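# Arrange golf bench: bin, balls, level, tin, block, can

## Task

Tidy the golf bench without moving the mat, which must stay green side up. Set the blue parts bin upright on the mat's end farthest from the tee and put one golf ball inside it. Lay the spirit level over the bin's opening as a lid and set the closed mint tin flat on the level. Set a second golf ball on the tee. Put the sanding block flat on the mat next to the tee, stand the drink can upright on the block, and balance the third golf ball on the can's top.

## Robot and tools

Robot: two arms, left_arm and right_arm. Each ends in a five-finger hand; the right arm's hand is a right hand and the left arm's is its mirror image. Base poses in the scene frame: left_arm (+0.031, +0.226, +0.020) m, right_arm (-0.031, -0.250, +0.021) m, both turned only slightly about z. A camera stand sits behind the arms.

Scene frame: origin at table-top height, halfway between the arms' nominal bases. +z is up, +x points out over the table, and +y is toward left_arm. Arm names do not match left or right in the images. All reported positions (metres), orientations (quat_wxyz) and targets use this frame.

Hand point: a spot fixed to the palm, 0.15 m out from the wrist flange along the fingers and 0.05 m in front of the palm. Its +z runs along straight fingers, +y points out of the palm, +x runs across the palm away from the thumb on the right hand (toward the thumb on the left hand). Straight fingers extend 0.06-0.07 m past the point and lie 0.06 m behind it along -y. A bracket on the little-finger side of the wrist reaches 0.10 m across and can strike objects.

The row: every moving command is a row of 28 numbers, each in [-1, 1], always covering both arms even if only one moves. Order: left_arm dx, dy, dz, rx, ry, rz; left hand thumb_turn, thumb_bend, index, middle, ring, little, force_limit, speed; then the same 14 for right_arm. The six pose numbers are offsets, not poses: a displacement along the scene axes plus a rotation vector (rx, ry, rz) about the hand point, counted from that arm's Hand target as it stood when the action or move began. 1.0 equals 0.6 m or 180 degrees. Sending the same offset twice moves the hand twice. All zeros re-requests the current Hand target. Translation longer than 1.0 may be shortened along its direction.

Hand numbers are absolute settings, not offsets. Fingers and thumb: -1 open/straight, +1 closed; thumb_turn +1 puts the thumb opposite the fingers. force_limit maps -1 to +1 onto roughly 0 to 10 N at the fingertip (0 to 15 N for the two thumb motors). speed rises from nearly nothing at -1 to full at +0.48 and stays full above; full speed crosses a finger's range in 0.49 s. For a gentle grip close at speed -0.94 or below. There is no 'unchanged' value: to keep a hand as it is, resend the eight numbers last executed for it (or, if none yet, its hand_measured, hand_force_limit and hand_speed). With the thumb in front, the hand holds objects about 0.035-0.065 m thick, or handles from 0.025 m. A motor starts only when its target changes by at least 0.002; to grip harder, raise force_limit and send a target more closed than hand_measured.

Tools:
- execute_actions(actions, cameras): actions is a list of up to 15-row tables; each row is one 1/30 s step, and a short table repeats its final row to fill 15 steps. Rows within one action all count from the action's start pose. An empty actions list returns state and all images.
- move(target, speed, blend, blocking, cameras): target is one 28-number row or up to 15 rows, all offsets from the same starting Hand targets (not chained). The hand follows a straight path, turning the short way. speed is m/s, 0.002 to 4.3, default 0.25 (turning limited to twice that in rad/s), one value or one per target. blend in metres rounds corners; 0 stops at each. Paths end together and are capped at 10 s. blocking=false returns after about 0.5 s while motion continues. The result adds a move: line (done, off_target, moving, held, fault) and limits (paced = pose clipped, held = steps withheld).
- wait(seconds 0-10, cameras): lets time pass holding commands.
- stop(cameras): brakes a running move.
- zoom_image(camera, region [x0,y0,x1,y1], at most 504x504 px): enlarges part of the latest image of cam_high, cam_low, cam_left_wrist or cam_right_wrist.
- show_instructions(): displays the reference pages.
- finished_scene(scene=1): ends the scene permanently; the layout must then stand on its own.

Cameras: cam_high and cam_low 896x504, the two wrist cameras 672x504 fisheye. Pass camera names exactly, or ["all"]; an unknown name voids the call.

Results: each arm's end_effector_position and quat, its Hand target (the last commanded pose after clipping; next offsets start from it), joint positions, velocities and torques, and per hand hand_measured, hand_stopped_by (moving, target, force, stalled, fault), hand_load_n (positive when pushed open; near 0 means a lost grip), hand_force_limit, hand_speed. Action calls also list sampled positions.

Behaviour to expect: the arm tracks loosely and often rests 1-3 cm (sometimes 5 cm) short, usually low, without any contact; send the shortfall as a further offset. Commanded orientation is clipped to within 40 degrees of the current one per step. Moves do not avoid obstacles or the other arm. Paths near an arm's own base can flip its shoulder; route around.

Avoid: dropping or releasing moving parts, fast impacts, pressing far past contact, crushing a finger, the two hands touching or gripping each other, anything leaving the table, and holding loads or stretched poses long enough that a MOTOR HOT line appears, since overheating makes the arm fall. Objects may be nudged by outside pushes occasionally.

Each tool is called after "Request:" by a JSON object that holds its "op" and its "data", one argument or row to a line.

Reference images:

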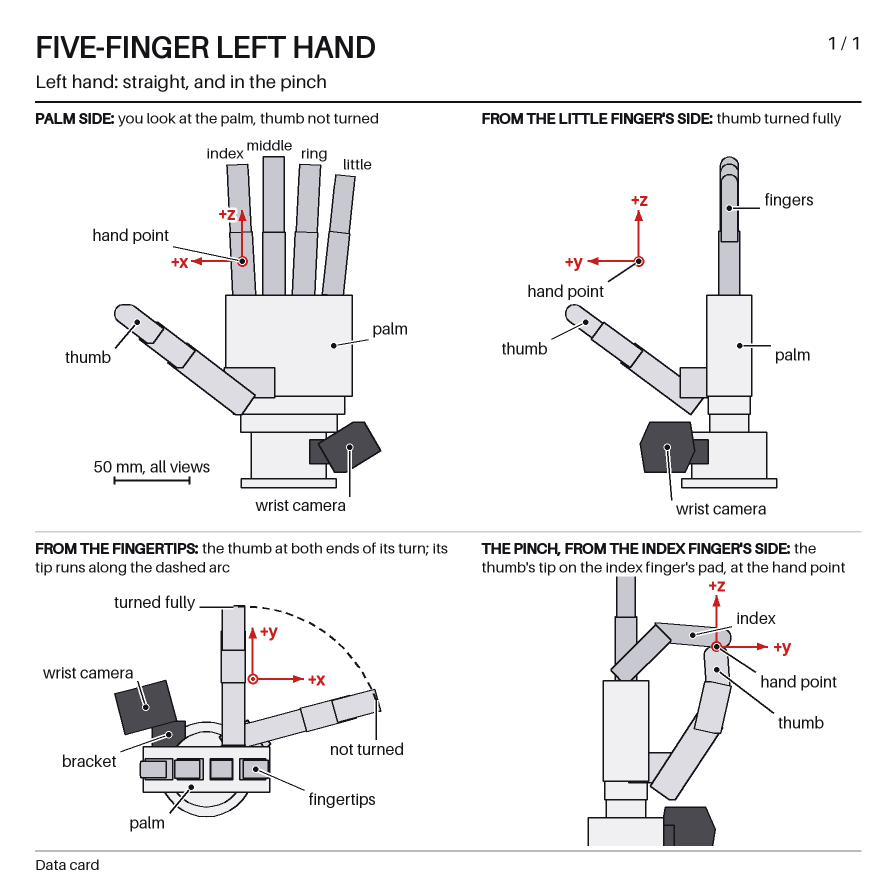

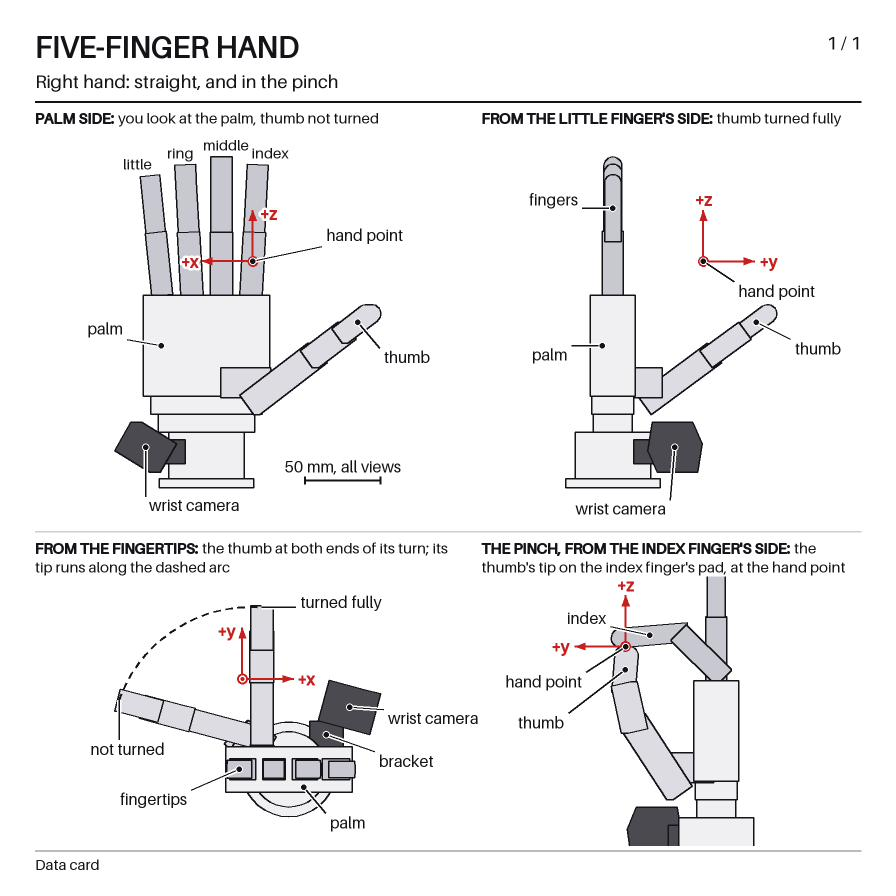

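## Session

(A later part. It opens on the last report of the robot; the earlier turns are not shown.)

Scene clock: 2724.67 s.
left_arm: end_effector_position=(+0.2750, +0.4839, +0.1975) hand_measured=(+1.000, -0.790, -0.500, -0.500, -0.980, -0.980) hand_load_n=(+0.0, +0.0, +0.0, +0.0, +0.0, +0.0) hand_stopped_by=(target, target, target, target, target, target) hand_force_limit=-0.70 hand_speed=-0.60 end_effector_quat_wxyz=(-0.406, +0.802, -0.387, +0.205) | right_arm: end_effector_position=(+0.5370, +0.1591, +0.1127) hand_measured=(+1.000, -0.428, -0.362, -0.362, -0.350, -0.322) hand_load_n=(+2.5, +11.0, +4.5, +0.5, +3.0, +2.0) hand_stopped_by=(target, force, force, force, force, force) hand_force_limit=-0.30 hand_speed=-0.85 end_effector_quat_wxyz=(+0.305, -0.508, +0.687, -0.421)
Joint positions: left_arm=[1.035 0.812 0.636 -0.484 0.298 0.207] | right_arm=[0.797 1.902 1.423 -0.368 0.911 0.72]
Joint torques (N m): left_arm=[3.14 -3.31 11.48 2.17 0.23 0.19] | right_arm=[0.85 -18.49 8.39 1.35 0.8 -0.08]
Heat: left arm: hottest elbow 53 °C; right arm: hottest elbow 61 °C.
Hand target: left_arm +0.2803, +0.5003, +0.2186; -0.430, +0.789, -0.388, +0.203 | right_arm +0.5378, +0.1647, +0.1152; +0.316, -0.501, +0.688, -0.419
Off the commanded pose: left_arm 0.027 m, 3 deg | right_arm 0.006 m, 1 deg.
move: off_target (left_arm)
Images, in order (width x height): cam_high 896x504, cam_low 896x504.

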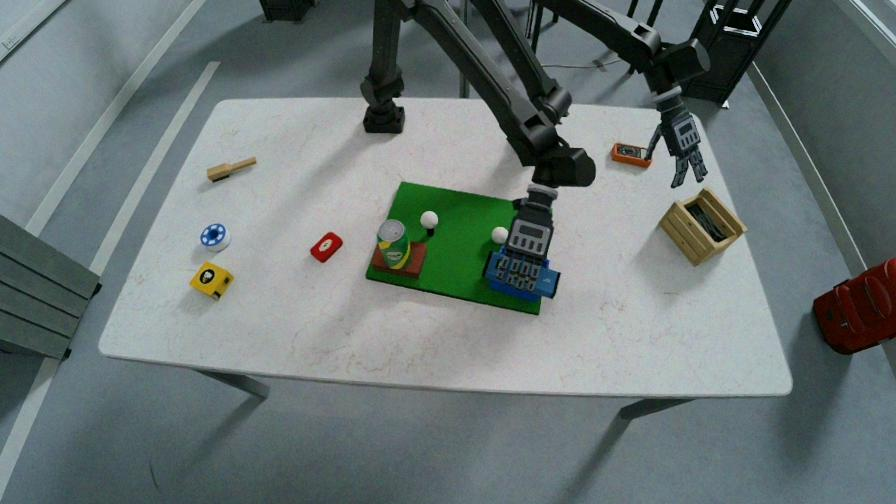

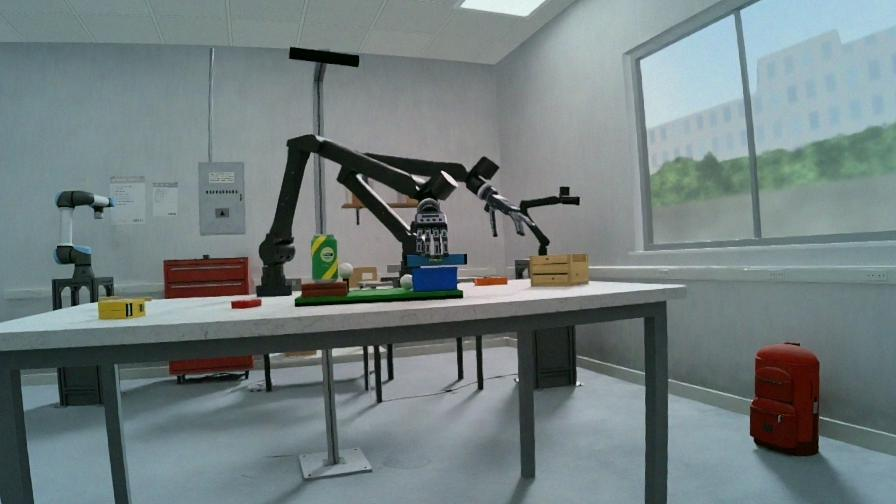

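Request:
{"op": "move", "data": {
  "target": [0,0,0,0,0,0,1,-0.79,-0.5,-0.5,-0.98,-0.98,-0.7,-0.6,0,0,-0.014,0,0,0,1,-0.1,0.1,0.1,0.1,0.1,-0.3,-0.85],
  "speed": 0.03,
  "cameras": ["cam_high","cam_low"]
}}

Request:
{"op": "zoom_image", "data": {
  "camera": "cam_low",
  "region": [370, 200, 490, 320]
}}

Scene clock: 2745.23 s.
left_arm: end_effector_position=(+0.2750, +0.4839, +0.1975) hand_measured=(+1.000, -0.790, -0.500, -0.500, -0.980, -0.980) hand_load_n=(+0.0, +0.0, +0.0, +0.0, +0.0, +0.0) hand_stopped_by=(target, target, target, target, target, target) hand_force_limit=-0.70 hand_speed=-0.60 end_effector_quat_wxyz=(-0.406, +0.802, -0.387, +0.205) | right_arm: end_effector_position=(+0.5373, +0.1595, +0.1086) hand_measured=(+1.000, -0.428, -0.362, -0.362, -0.350, -0.322) hand_load_n=(+2.0, +11.0, +4.5, +0.5, +3.5, +1.0) hand_stopped_by=(target, force, force, force, force, force) hand_force_limit=-0.30 hand_speed=-0.85 end_effector_quat_wxyz=(+0.308, -0.506, +0.687, -0.421)
Joint positions: left_arm=[1.035 0.812 0.636 -0.484 0.298 0.207] | right_arm=[0.797 1.907 1.414 -0.349 0.911 0.72]
Joint torques (N m): left_arm=[3.25 -3.19 11.49 2.15 0.24 0.18] | right_arm=[0.91 -18.02 8.31 1.39 0.8 -0.08]
Heat: left arm: hottest elbow 53 °C; right arm: hottest elbow 60 °C.
Hand target: left_arm +0.2803, +0.5003, +0.2186; -0.430, +0.789, -0.388, +0.203 | right_arm +0.5378, +0.1647, +0.1070; +0.316, -0.501, +0.688, -0.419
Off the commanded pose: left_arm 0.027 m, 3 deg | right_arm 0.006 m, 1 deg.
move: off_target (left_arm)
Images, in order (width x height): cam_high 896x504, cam_low 896x504.

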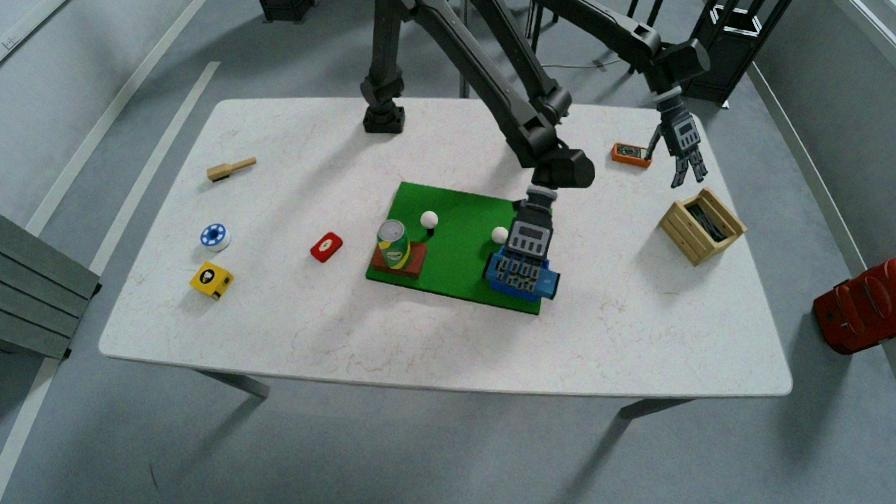

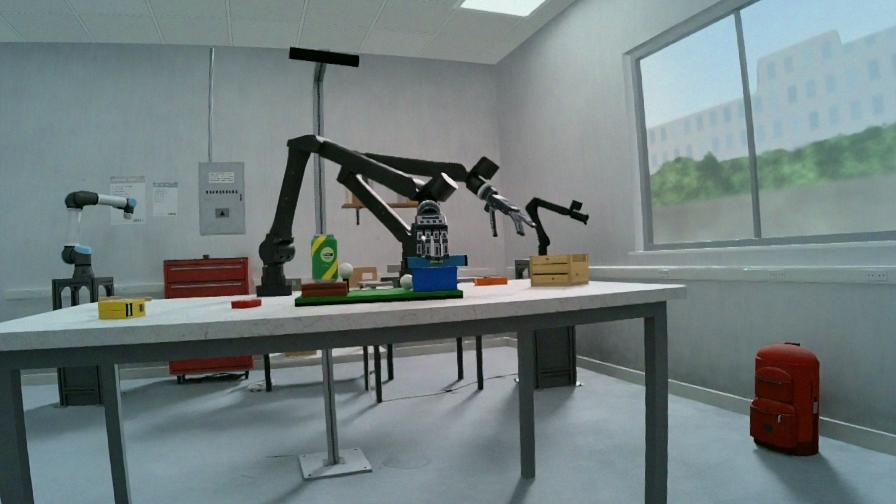

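Scaled by 4.200 from the camera's 896x504 image, which has a finer 1280x720 frame.

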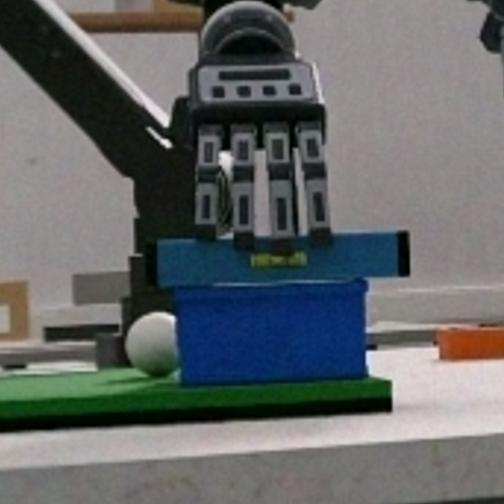

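Request:
{"op": "move", "data": {
  "target": [0,0,0,0,0,0,1,-0.79,-0.5,-0.5,-0.98,-0.98,-0.7,-0.6,0,0,0,0,0,0,1,-0.6,-0.5,-0.5,-0.5,-0.5,-0.3,-0.88],
  "speed": 0.03,
  "cameras": ["cam_low","cam_high"]
}}

Request:
{"op": "zoom_image", "data": {
  "camera": "cam_low",
  "region": [370, 200, 490, 320]
}}

Request:
{"op": "zoom_image", "data": {
  "camera": "cam_high",
  "region": [450, 190, 600, 340]
}}

Scene clock: 2760.53 s.
left_arm: end_effector_position=(+0.2750, +0.4839, +0.1975) hand_measured=(+1.000, -0.790, -0.500, -0.500, -0.980, -0.980) hand_load_n=(+0.0, +0.0, +0.0, +0.0, +0.0, +0.0) hand_stopped_by=(target, target, target, target, target, target) hand_force_limit=-0.70 hand_speed=-0.60 end_effector_quat_wxyz=(-0.406, +0.802, -0.387, +0.205) | right_arm: end_effector_position=(+0.5379, +0.1601, +0.1092) hand_measured=(+1.000, -0.600, -0.500, -0.500, -0.500, -0.500) hand_load_n=(+0.0, +0.0, +0.0, +0.0, +0.0, +0.0) hand_stopped_by=(target, target, target, target, target, target) hand_force_limit=-0.30 hand_speed=-0.88 end_effector_quat_wxyz=(+0.309, -0.505, +0.687, -0.420)
Joint positions: left_arm=[1.035 0.812 0.636 -0.484 0.298 0.207] | right_arm=[0.797 1.907 1.414 -0.345 0.911 0.72]
Joint torques (N m): left_arm=[3.19 -3.19 11.49 2.17 0.24 0.18] | right_arm=[0.85 -18.02 8.31 1.22 0.79 -0.08]
Heat: left arm: hottest elbow 53 °C; right arm: hottest elbow 57 °C.
Hand target: left_arm +0.2803, +0.5003, +0.2186; -0.430, +0.789, -0.388, +0.203 | right_arm +0.5378, +0.1647, +0.1070; +0.316, -0.501, +0.688, -0.419
Off the commanded pose: left_arm 0.027 m, 3 deg | right_arm 0.005 m, 1 deg.
move: off_target (left_arm)
Images, in order (width x height): cam_high 896x504, cam_low 896x504.

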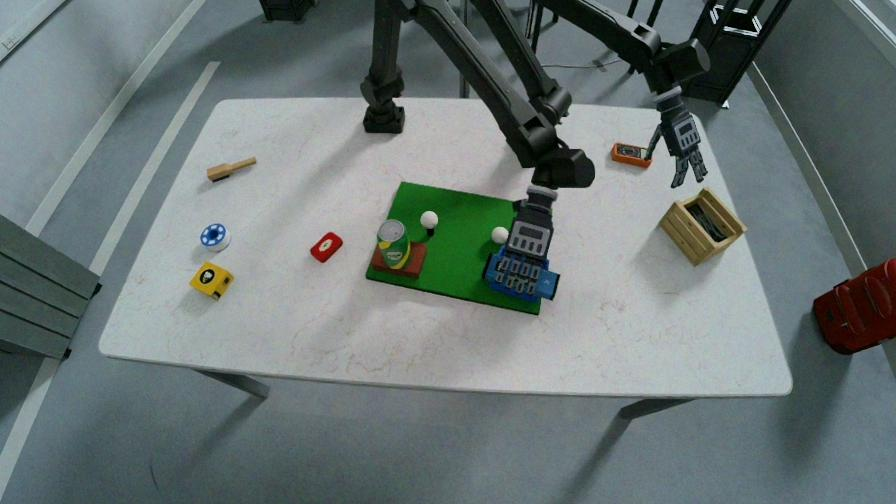

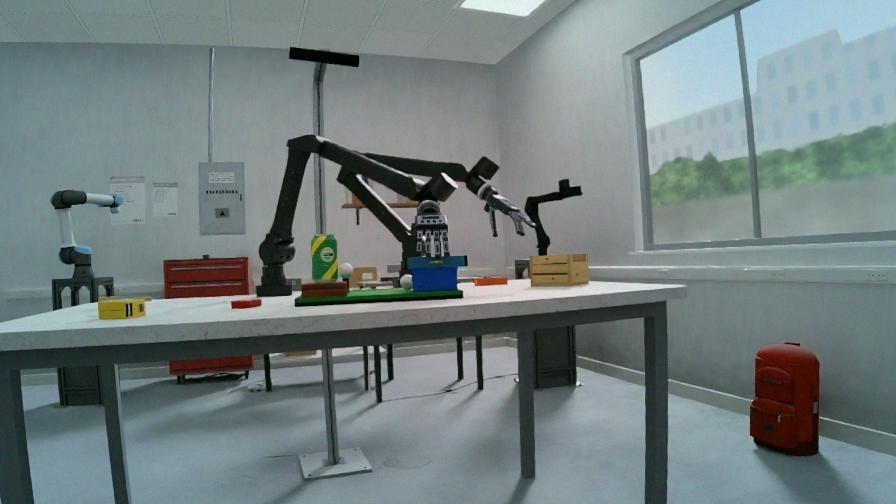

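Scaled by 4.200 from the camera's 896x504 image, which has a finer 1280x720 frame.

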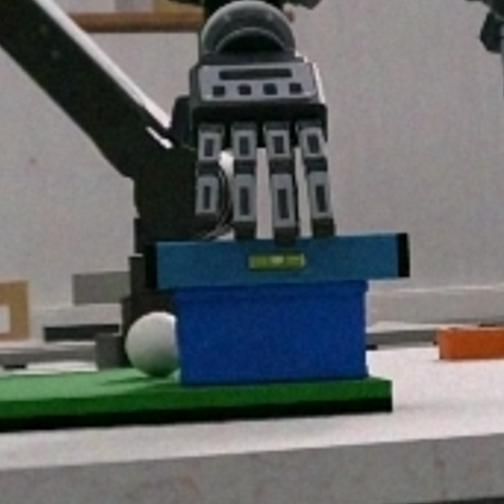

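Scaled by 3.360 from the camera's 896x504 image, which has a finer 1280x720 frame.

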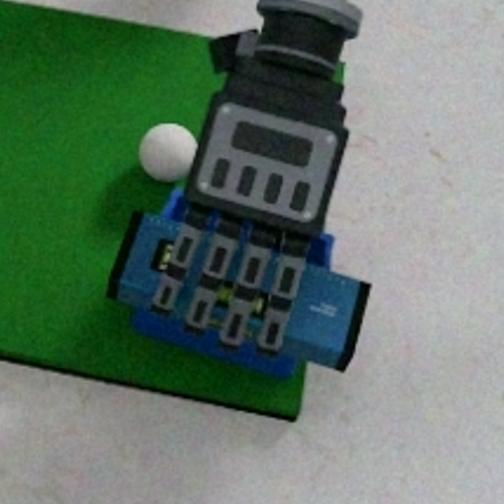

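Request:
{"op": "move", "data": {
  "target": [0,0,0,0,0,0,1,-0.79,-0.5,-0.5,-0.98,-0.98,-0.7,-0.6,0,0,0,0,0,0,1,-0.96,-1,-1,-1,-1,-0.3,-0.6],
  "speed": 0.03,
  "cameras": []
}}

Request:
{"op": "move", "data": {
  "target": [0,0,0,0,0,0,1,-0.79,-0.5,-0.5,-0.98,-0.98,-0.7,-0.6,0.005,0,0.05,0,0,0,1,-0.96,-1,-1,-1,-1,-0.3,-0.6],
  "speed": 0.04,
  "cameras": ["cam_high","cam_low"]
}}

Scene clock: 2774.33 s.
left_arm: end_effector_position=(+0.2750, +0.4839, +0.1975) hand_measured=(+1.000, -0.790, -0.500, -0.500, -0.980, -0.980) hand_load_n=(+0.0, +0.0, +0.0, +0.0, +0.0, +0.0) hand_stopped_by=(target, target, target, target, target, target) hand_force_limit=-0.70 hand_speed=-0.60 end_effector_quat_wxyz=(-0.406, +0.802, -0.387, +0.205) | right_arm: end_effector_position=(+0.5380, +0.1600, +0.1092) hand_measured=(+1.000, -0.960, -1.000, -1.000, -1.000, -1.000) hand_load_n=(+0.0, +0.0, +0.0, +0.0, +0.0, +0.0) hand_stopped_by=(target, target, target, target, target, target) hand_force_limit=-0.30 hand_speed=-0.60 end_effector_quat_wxyz=(+0.309, -0.505, +0.687, -0.421)
Joint positions: left_arm=[1.035 0.812 0.636 -0.484 0.298 0.207] | right_arm=[0.797 1.907 1.414 -0.345 0.912 0.72]
Joint torques (N m): left_arm=[3.19 -3.25 11.49 2.15 0.24 0.18] | right_arm=[0.91 -18.02 8.31 1.22 0.79 -0.08]
Heat: left arm: hottest elbow 53 °C; right arm: hottest elbow 56 °C.
Hand target: left_arm +0.2803, +0.5003, +0.2186; -0.430, +0.789, -0.388, +0.203 | right_arm +0.5378, +0.1647, +0.1070; +0.316, -0.501, +0.688, -0.419
Off the commanded pose: left_arm 0.027 m, 3 deg | right_arm 0.005 m, 1 deg.
move: off_target (left_arm)
No camera images: "cameras" was empty.

Scene clock: 2775.57 s.
left_arm: end_effector_position=(+0.2750, +0.4839, +0.1975) hand_measured=(+1.000, -0.790, -0.500, -0.500, -0.980, -0.980) hand_load_n=(+0.0, +0.0, +0.0, +0.0, +0.0, +0.0) hand_stopped_by=(target, target, target, target, target, target) hand_force_limit=-0.70 hand_speed=-0.60 end_effector_quat_wxyz=(-0.406, +0.802, -0.387, +0.205) | right_arm: end_effector_position=(+0.5325, +0.1545, +0.1037) hand_measured=(+1.000, -0.960, -1.000, -1.000, -1.000, -1.000) hand_load_n=(+0.0, +0.0, +0.0, +0.0, +0.0, +0.0) hand_stopped_by=(target, target, target, target, target, target) hand_force_limit=-0.30 hand_speed=-0.60 end_effector_quat_wxyz=(+0.293, -0.515, +0.685, -0.423)
Joint positions: left_arm=[1.035 0.812 0.636 -0.484 0.298 0.207] | right_arm=[0.797 1.907 1.414 -0.384 0.912 0.72]
Joint torques (N m): left_arm=[3.25 -3.25 11.48 2.15 0.23 0.18] | right_arm=[0.62 -20.6 11.1 0.29 0.7 -0.13]
Heat: left arm: hottest elbow 53 °C; right arm: hottest elbow 56 °C.
Hand target: left_arm +0.2803, +0.5003, +0.2186; -0.430, +0.789, -0.388, +0.203 | right_arm +0.5408, +0.1647, +0.1370; +0.316, -0.501, +0.688, -0.419
Off the commanded pose: left_arm 0.027 m, 3 deg | right_arm 0.036 m, 3 deg.
move: off_target (left_arm, right_arm)
Images, in order (width x height): cam_high 896x504, cam_low 896x504.

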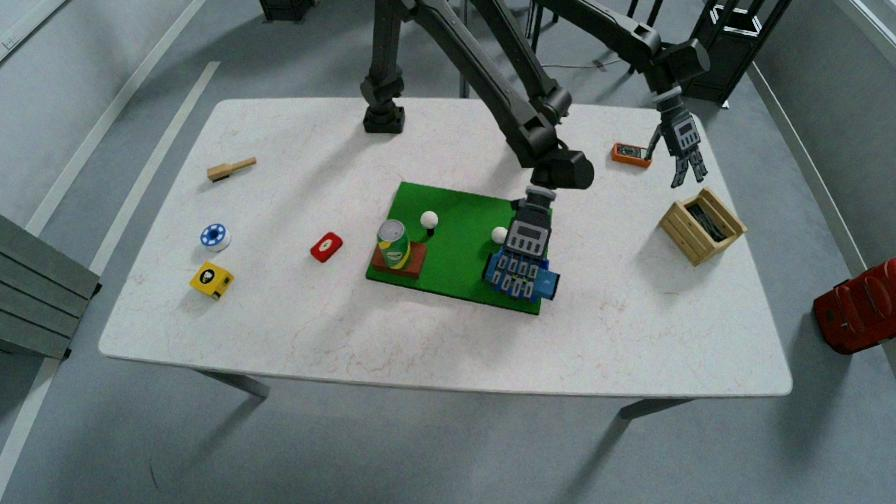

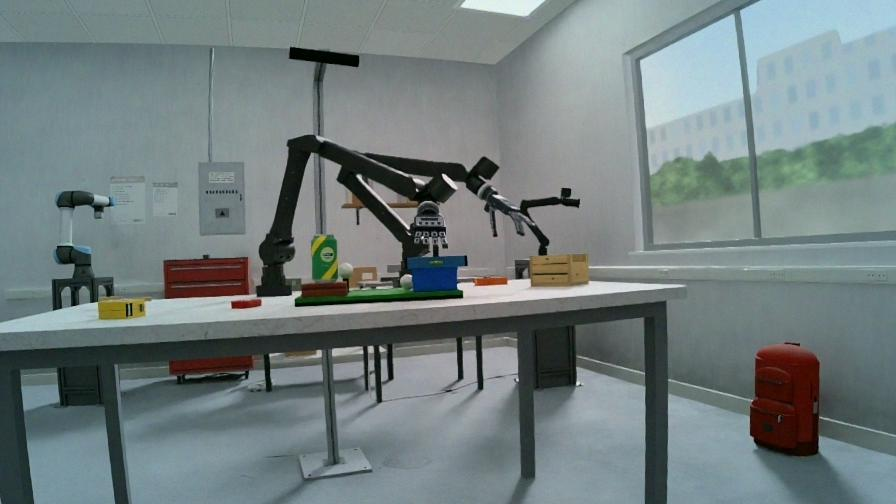

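Request:
{"op": "zoom_image", "data": {
  "camera": "cam_low",
  "region": [370, 200, 490, 320]
}}

Request:
{"op": "zoom_image", "data": {
  "camera": "cam_high",
  "region": [450, 190, 600, 340]
}}

Scaled by 4.200 from the camera's 896x504 image, which has a finer 1280x720 frame.

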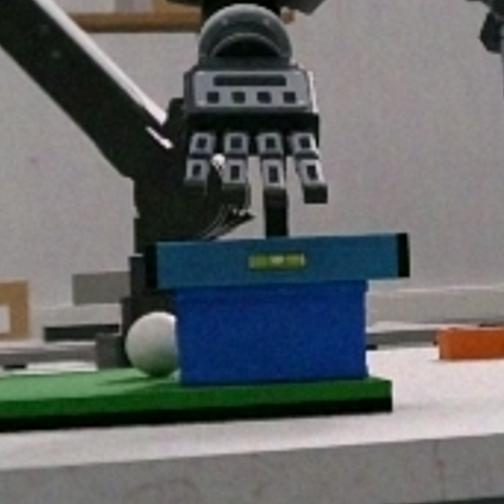

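Scaled by 3.360 from the camera's 896x504 image, which has a finer 1280x720 frame.

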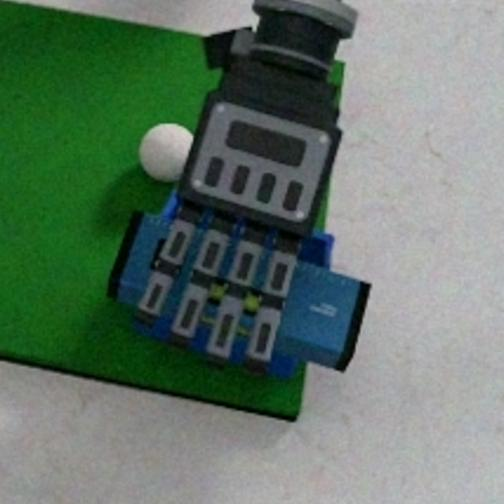

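Request:
{"op": "move", "data": {
  "target": [0,0,0,0,0,0,1,-0.79,-0.5,-0.5,-0.98,-0.98,-0.7,-0.6,-0.005,0,0.05,0,0,0,1,-0.96,-1,-1,-1,-1,-0.3,-0.6],
  "speed": 0.05,
  "cameras": []
}}

Request:
{"op": "move", "data": {
  "target": [0,0,0,0,0,0,1,-0.79,-0.5,-0.5,-0.98,-0.98,-0.7,-0.6,-0.01,0,0.06,0,0,0,1,-0.96,-1,-1,-1,-1,-0.3,-0.6],
  "speed": 0.06,
  "cameras": ["cam_high","cam_low"]
}}

Request:
{"op": "zoom_image", "data": {
  "camera": "cam_low",
  "region": [370, 200, 490, 320]
}}

Scene clock: 2787.07 s.
left_arm: end_effector_position=(+0.2750, +0.4839, +0.1975) hand_measured=(+1.000, -0.790, -0.500, -0.500, -0.980, -0.980) hand_load_n=(+0.0, +0.0, +0.0, +0.0, +0.0, +0.0) hand_stopped_by=(target, target, target, target, target, target) hand_force_limit=-0.70 hand_speed=-0.60 end_effector_quat_wxyz=(-0.406, +0.802, -0.387, +0.205) | right_arm: end_effector_position=(+0.5236, +0.1455, +0.1220) hand_measured=(+1.000, -0.960, -1.000, -1.000, -1.000, -1.000) hand_load_n=(+0.0, +0.0, +0.0, +0.0, -0.5, +0.0) hand_stopped_by=(target, target, target, target, target, target) hand_force_limit=-0.30 hand_speed=-0.60 end_effector_quat_wxyz=(+0.281, -0.522, +0.684, -0.425)
Joint positions: left_arm=[1.035 0.812 0.636 -0.484 0.298 0.207] | right_arm=[0.797 1.865 1.414 -0.454 0.912 0.72]
Joint torques (N m): left_arm=[3.19 -3.25 11.51 2.15 0.23 0.17] | right_arm=[0.91 -19.9 13.34 0.23 0.81 -0.09]
Heat: left arm: hottest elbow 54 °C; right arm: hottest elbow 56 °C.
Hand target: left_arm +0.2803, +0.5003, +0.2186; -0.430, +0.789, -0.388, +0.203 | right_arm +0.5378, +0.1647, +0.1670; +0.316, -0.501, +0.688, -0.419
Off the commanded pose: left_arm 0.027 m, 3 deg | right_arm 0.051 m, 5 deg.
move: off_target (left_arm, right_arm)
No camera images: "cameras" was empty.

Scene clock: 2788.27 s.
left_arm: end_effector_position=(+0.2750, +0.4839, +0.1975) hand_measured=(+1.000, -0.790, -0.500, -0.500, -0.980, -0.980) hand_load_n=(+0.0, +0.0, +0.0, +0.0, +0.0, +0.0) hand_stopped_by=(target, target, target, target, target, target) hand_force_limit=-0.70 hand_speed=-0.60 end_effector_quat_wxyz=(-0.406, +0.802, -0.387, +0.205) | right_arm: end_effector_position=(+0.5215, +0.1448, +0.1608) hand_measured=(+1.000, -0.960, -1.000, -1.000, -1.000, -1.000) hand_load_n=(+0.0, +0.0, +0.0, +0.0, +0.0, +0.0) hand_stopped_by=(target, target, target, target, target, target) hand_force_limit=-0.30 hand_speed=-0.60 end_effector_quat_wxyz=(+0.281, -0.521, +0.684, -0.426)
Joint positions: left_arm=[1.035 0.812 0.636 -0.484 0.298 0.207] | right_arm=[0.799 1.82 1.459 -0.544 0.916 0.723]
Joint torques (N m): left_arm=[3.19 -3.19 11.47 2.15 0.23 0.18] | right_arm=[1.26 -19.25 13.55 0.36 0.84 -0.05]
Heat: left arm: hottest elbow 54 °C; right arm: hottest elbow 56 °C.
Hand target: left_arm +0.2803, +0.5003, +0.2186; -0.430, +0.789, -0.388, +0.203 | right_arm +0.5318, +0.1647, +0.2030; +0.316, -0.501, +0.688, -0.419
Off the commanded pose: left_arm 0.027 m, 3 deg | right_arm 0.048 m, 5 deg.
move: off_target (left_arm, right_arm)
Images, in order (width x height): cam_high 896x504, cam_low 896x504.

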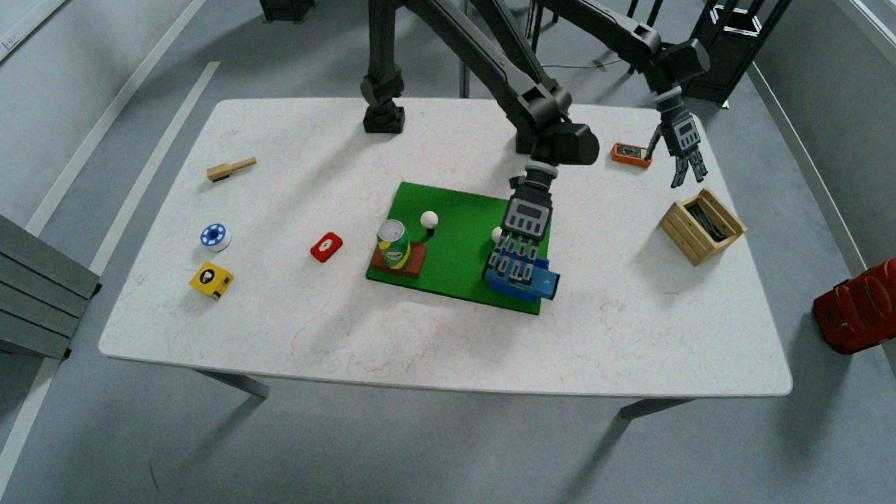

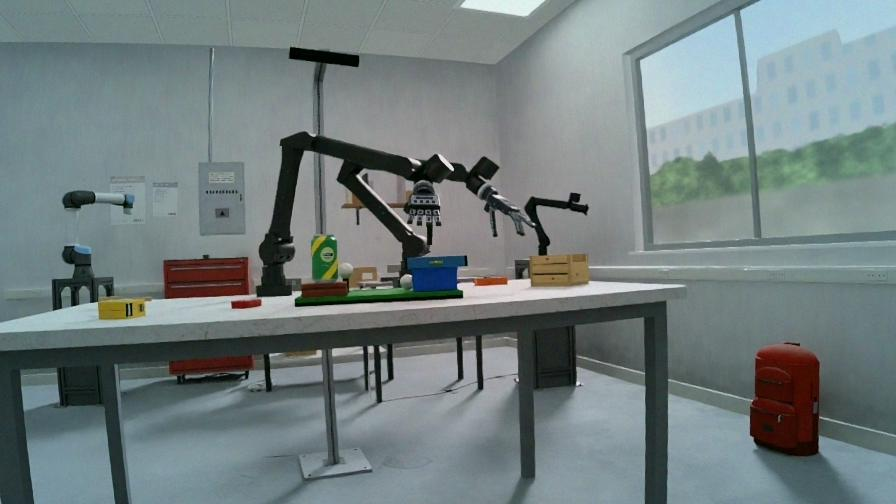

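Scaled by 4.200 from the camera's 896x504 image, which has a finer 1280x720 frame.

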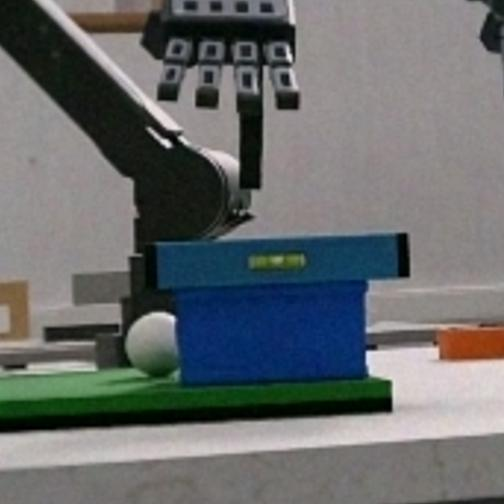

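Request:
{"op": "zoom_image", "data": {
  "camera": "cam_high",
  "region": [290, 210, 370, 290]
}}

Request:
{"op": "zoom_image", "data": {
  "camera": "cam_low",
  "region": [200, 260, 300, 330]
}}

Scaled by 6.300 from the camera's 896x504 image, which has a finer 1280x720 frame.

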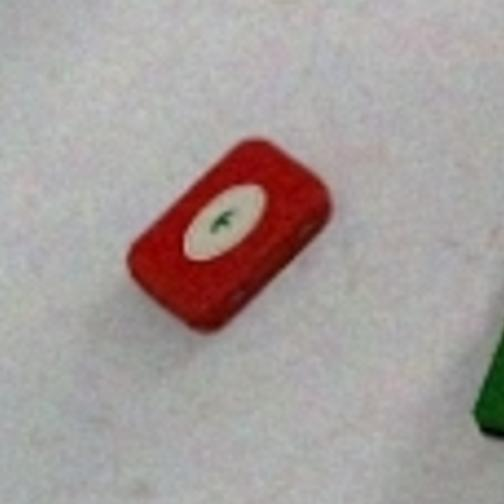

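Scaled by 5.040 from the camera's 896x504 image, which has a finer 1280x720 frame.

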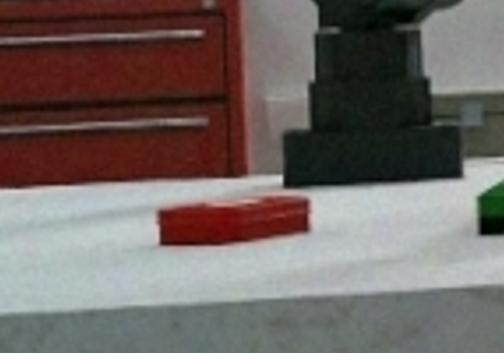

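Request:
{"op": "move", "data": {
  "target": [
    [0,0,0,0,0,0,1,-0.79,-0.5,-0.5,-0.98,-0.98,-0.7,-0.6,-0.05,-0.06,0.13,0,0,0,1,-0.9,-1,-1,-1,-1,-0.3,-0.6],
    [0,0,0,0,0,0,1,-0.79,-0.5,-0.5,-0.98,-0.98,-0.7,-0.6,-0.18,-0.27,0.17,-0.006,0.011,0.14,1,-0.9,-1,-1,-1,-1,-0.3,-0.6],
    [0,0,0,0,0,0,1,-0.79,-0.5,-0.5,-0.98,-0.98,-0.7,-0.6,-0.2,-0.55,0.17,-0.012,0.022,0.28,1,-0.9,-1,-1,-1,-1,-0.3,-0.6],
    [0,0,0,0,0,0,1,-0.79,-0.5,-0.5,-0.98,-0.98,-0.7,-0.6,-0.161,-0.805,0.1,-0.0176,0.0337,0.413,1,-0.9,-1,-1,-1,-1,-0.3,-0.6]
  ],
  "speed": 0.15,
  "blend": [0.03,0.04,0.04,0],
  "cameras": ["cam_high","cam_right_wrist"]
}}

Scene clock: 2905.70 s.
left_arm: end_effector_position=(+0.2750, +0.4839, +0.1975) hand_measured=(+1.000, -0.790, -0.500, -0.500, -0.980, -0.980) hand_load_n=(+0.5, +0.0, +0.0, +0.0, +0.0, +0.0) hand_stopped_by=(target, target, target, target, target, target) hand_force_limit=-0.70 hand_speed=-0.60 end_effector_quat_wxyz=(-0.406, +0.802, -0.387, +0.205) | right_arm: end_effector_position=(+0.4189, -0.3086, +0.2451) hand_measured=(+1.000, -0.900, -1.000, -1.000, -1.000, -1.000) hand_load_n=(+0.5, +0.0, +0.0, +0.0, +0.0, +0.0) hand_stopped_by=(target, target, target, target, target, target) hand_force_limit=-0.30 hand_speed=-0.60 end_effector_quat_wxyz=(-0.459, +0.841, -0.263, +0.115)
Joint positions: left_arm=[1.035 0.812 0.636 -0.484 0.298 0.207] | right_arm=[-0.42 1.498 1.339 -1.232 -0.975 -1.297]
Joint torques (N m): left_arm=[3.19 -3.25 11.52 2.15 0.23 0.18] | right_arm=[0.03 -11.46 13.35 -0.24 -0.91 -0.28]
Heat: left arm: hottest elbow 55 °C; right arm: hottest elbow 63 °C.
Hand target: left_arm +0.2803, +0.5003, +0.2186; -0.430, +0.789, -0.388, +0.203 | right_arm +0.4351, -0.3182, +0.2630; -0.457, +0.843, -0.249, +0.136
Off the commanded pose: left_arm 0.027 m, 3 deg | right_arm 0.026 m, 3 deg.
move: off_target (left_arm, right_arm)
Images, in order (width x height): cam_high 896x504, cam_right_wrist 672x504.

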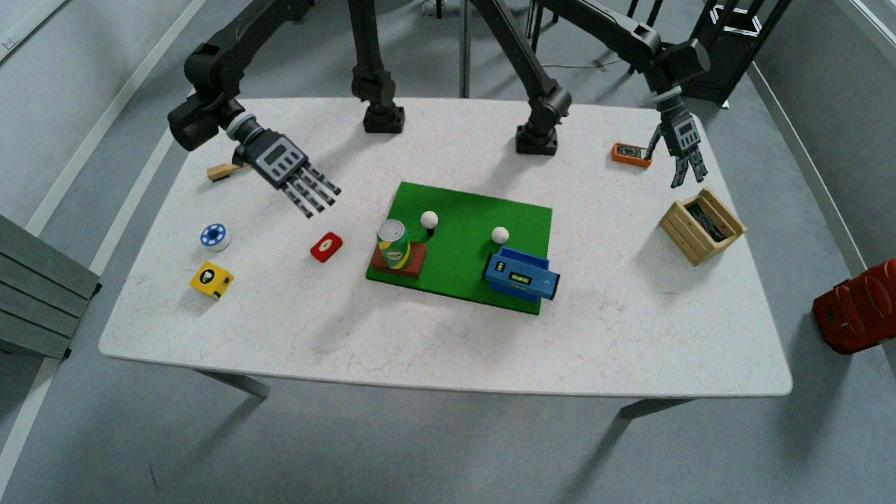

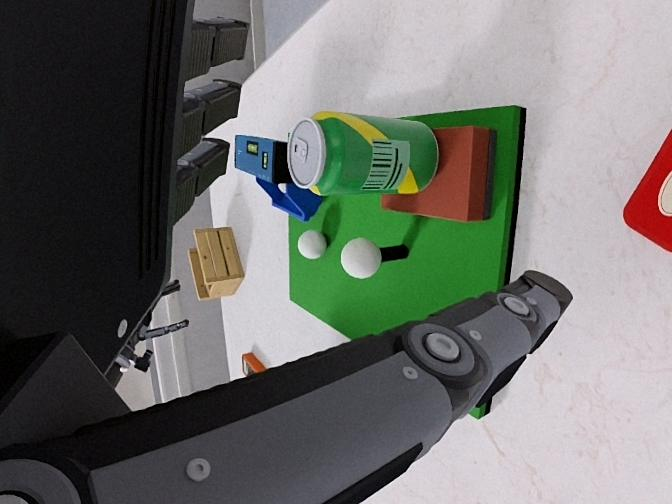

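Request:
{"op": "zoom_image", "data": {
  "camera": "cam_high",
  "region": [450, 210, 590, 320]
}}

Request:
{"op": "zoom_image", "data": {
  "camera": "cam_high",
  "region": [230, 100, 370, 280]
}}

Scaled by 3.600 from the camera's 896x504 image, which has a finer 1280x720 frame.

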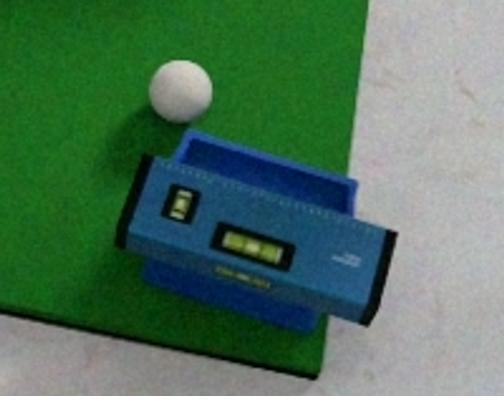

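Scaled by 2.800 from the camera's 896x504 image, which has a finer 1280x720 frame.

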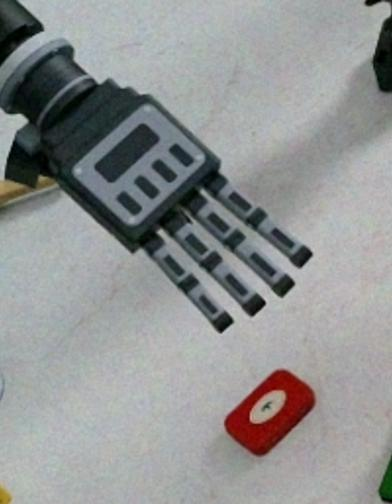

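Request:
{"op": "move", "data": {
  "target": [0,0,0,0,0,0,1,-0.79,-0.5,-0.5,-0.98,-0.98,-0.7,-0.6,0,0,-0.3,0,0,0,1,-0.9,-1,-1,-1,-1,-0.3,-0.6],
  "speed": 0.12,
  "cameras": ["cam_high","cam_low","cam_right_wrist"]
}}

Request:
{"op": "zoom_image", "data": {
  "camera": "cam_high",
  "region": [250, 130, 370, 280]
}}

Scene clock: 2936.13 s.
left_arm: end_effector_position=(+0.2750, +0.4839, +0.1975) hand_measured=(+1.000, -0.790, -0.500, -0.500, -0.980, -0.980) hand_load_n=(+0.0, +0.0, +0.0, +0.0, +0.0, +0.0) hand_stopped_by=(target, target, target, target, target, target) hand_force_limit=-0.70 hand_speed=-0.60 end_effector_quat_wxyz=(-0.406, +0.802, -0.387, +0.205) | right_arm: end_effector_position=(+0.4344, -0.3157, +0.0874) hand_measured=(+1.000, -0.900, -1.000, -1.000, -1.000, -1.000) hand_load_n=(+0.0, +0.0, +0.0, +0.0, +0.0, +0.0) hand_stopped_by=(target, target, target, target, target, target) hand_force_limit=-0.30 hand_speed=-0.60 end_effector_quat_wxyz=(-0.457, +0.843, -0.252, +0.132)
Joint positions: left_arm=[1.035 0.812 0.636 -0.484 0.298 0.207] | right_arm=[-0.42 1.667 1.098 -0.787 -0.976 -1.303]
Joint torques (N m): left_arm=[3.14 -3.19 11.49 2.15 0.23 0.18] | right_arm=[0.09 -13.27 7.28 0.53 -0.88 -0.24]
Heat: left arm: hottest elbow 55 °C; right arm: hottest elbow 68 °C.
Hand target: left_arm +0.2803, +0.5003, +0.2186; -0.430, +0.789, -0.388, +0.203 | right_arm +0.4353, -0.3183, +0.0831; -0.457, +0.843, -0.249, +0.136
Off the commanded pose: left_arm 0.027 m, 3 deg | right_arm 0.005 m, 1 deg.
move: off_target (left_arm)
Images, in order (width x height): cam_high 896x504, cam_low 896x504, cam_right_wrist 672x504.

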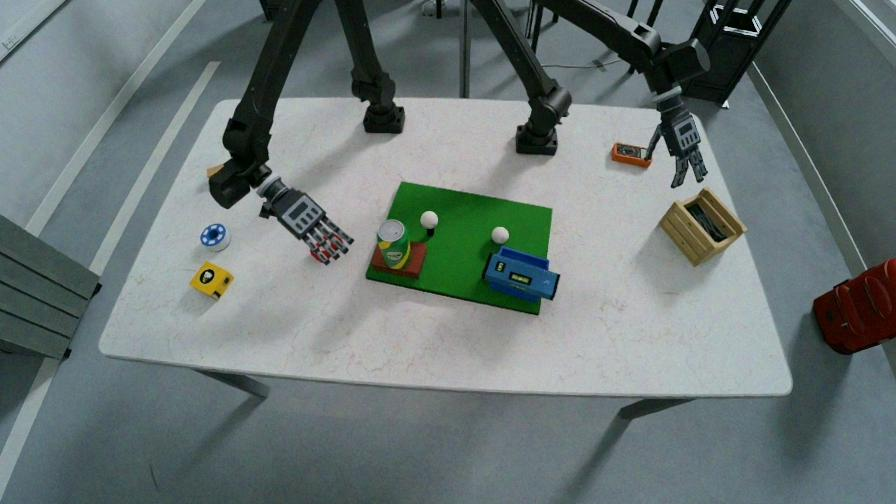

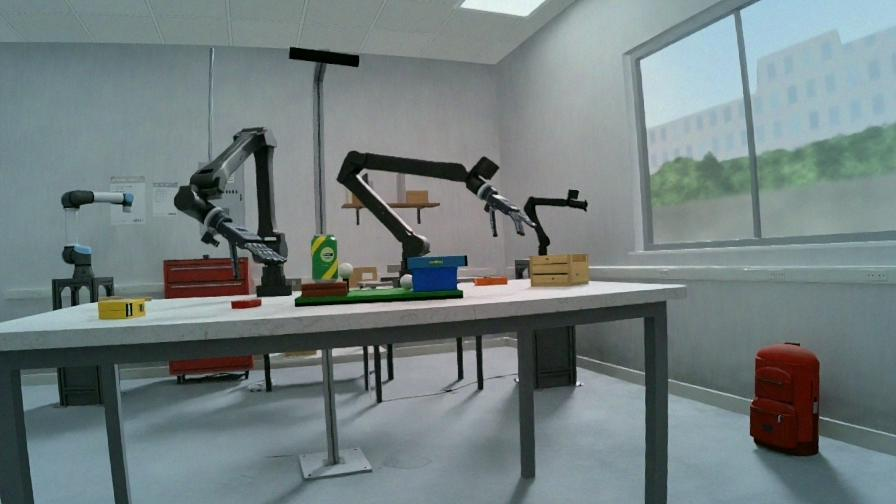

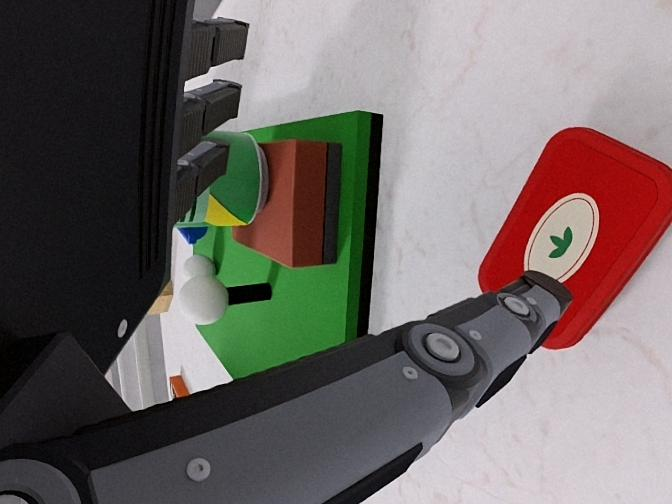

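Scaled by 3.360 from the camera's 896x504 image, which has a finer 1280x720 frame.

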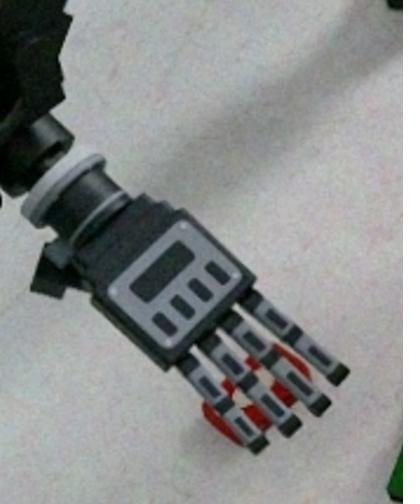

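Request:
{"op": "zoom_image", "data": {
  "camera": "cam_low",
  "region": [190, 205, 300, 315]
}}

Scaled by 4.582 from the camera's 896x504 image, which has a finer 1280x720 frame.

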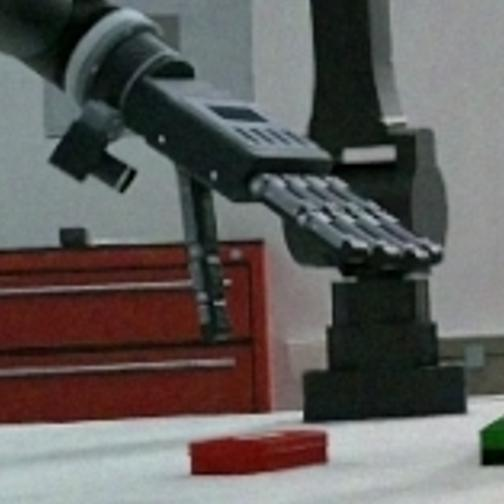

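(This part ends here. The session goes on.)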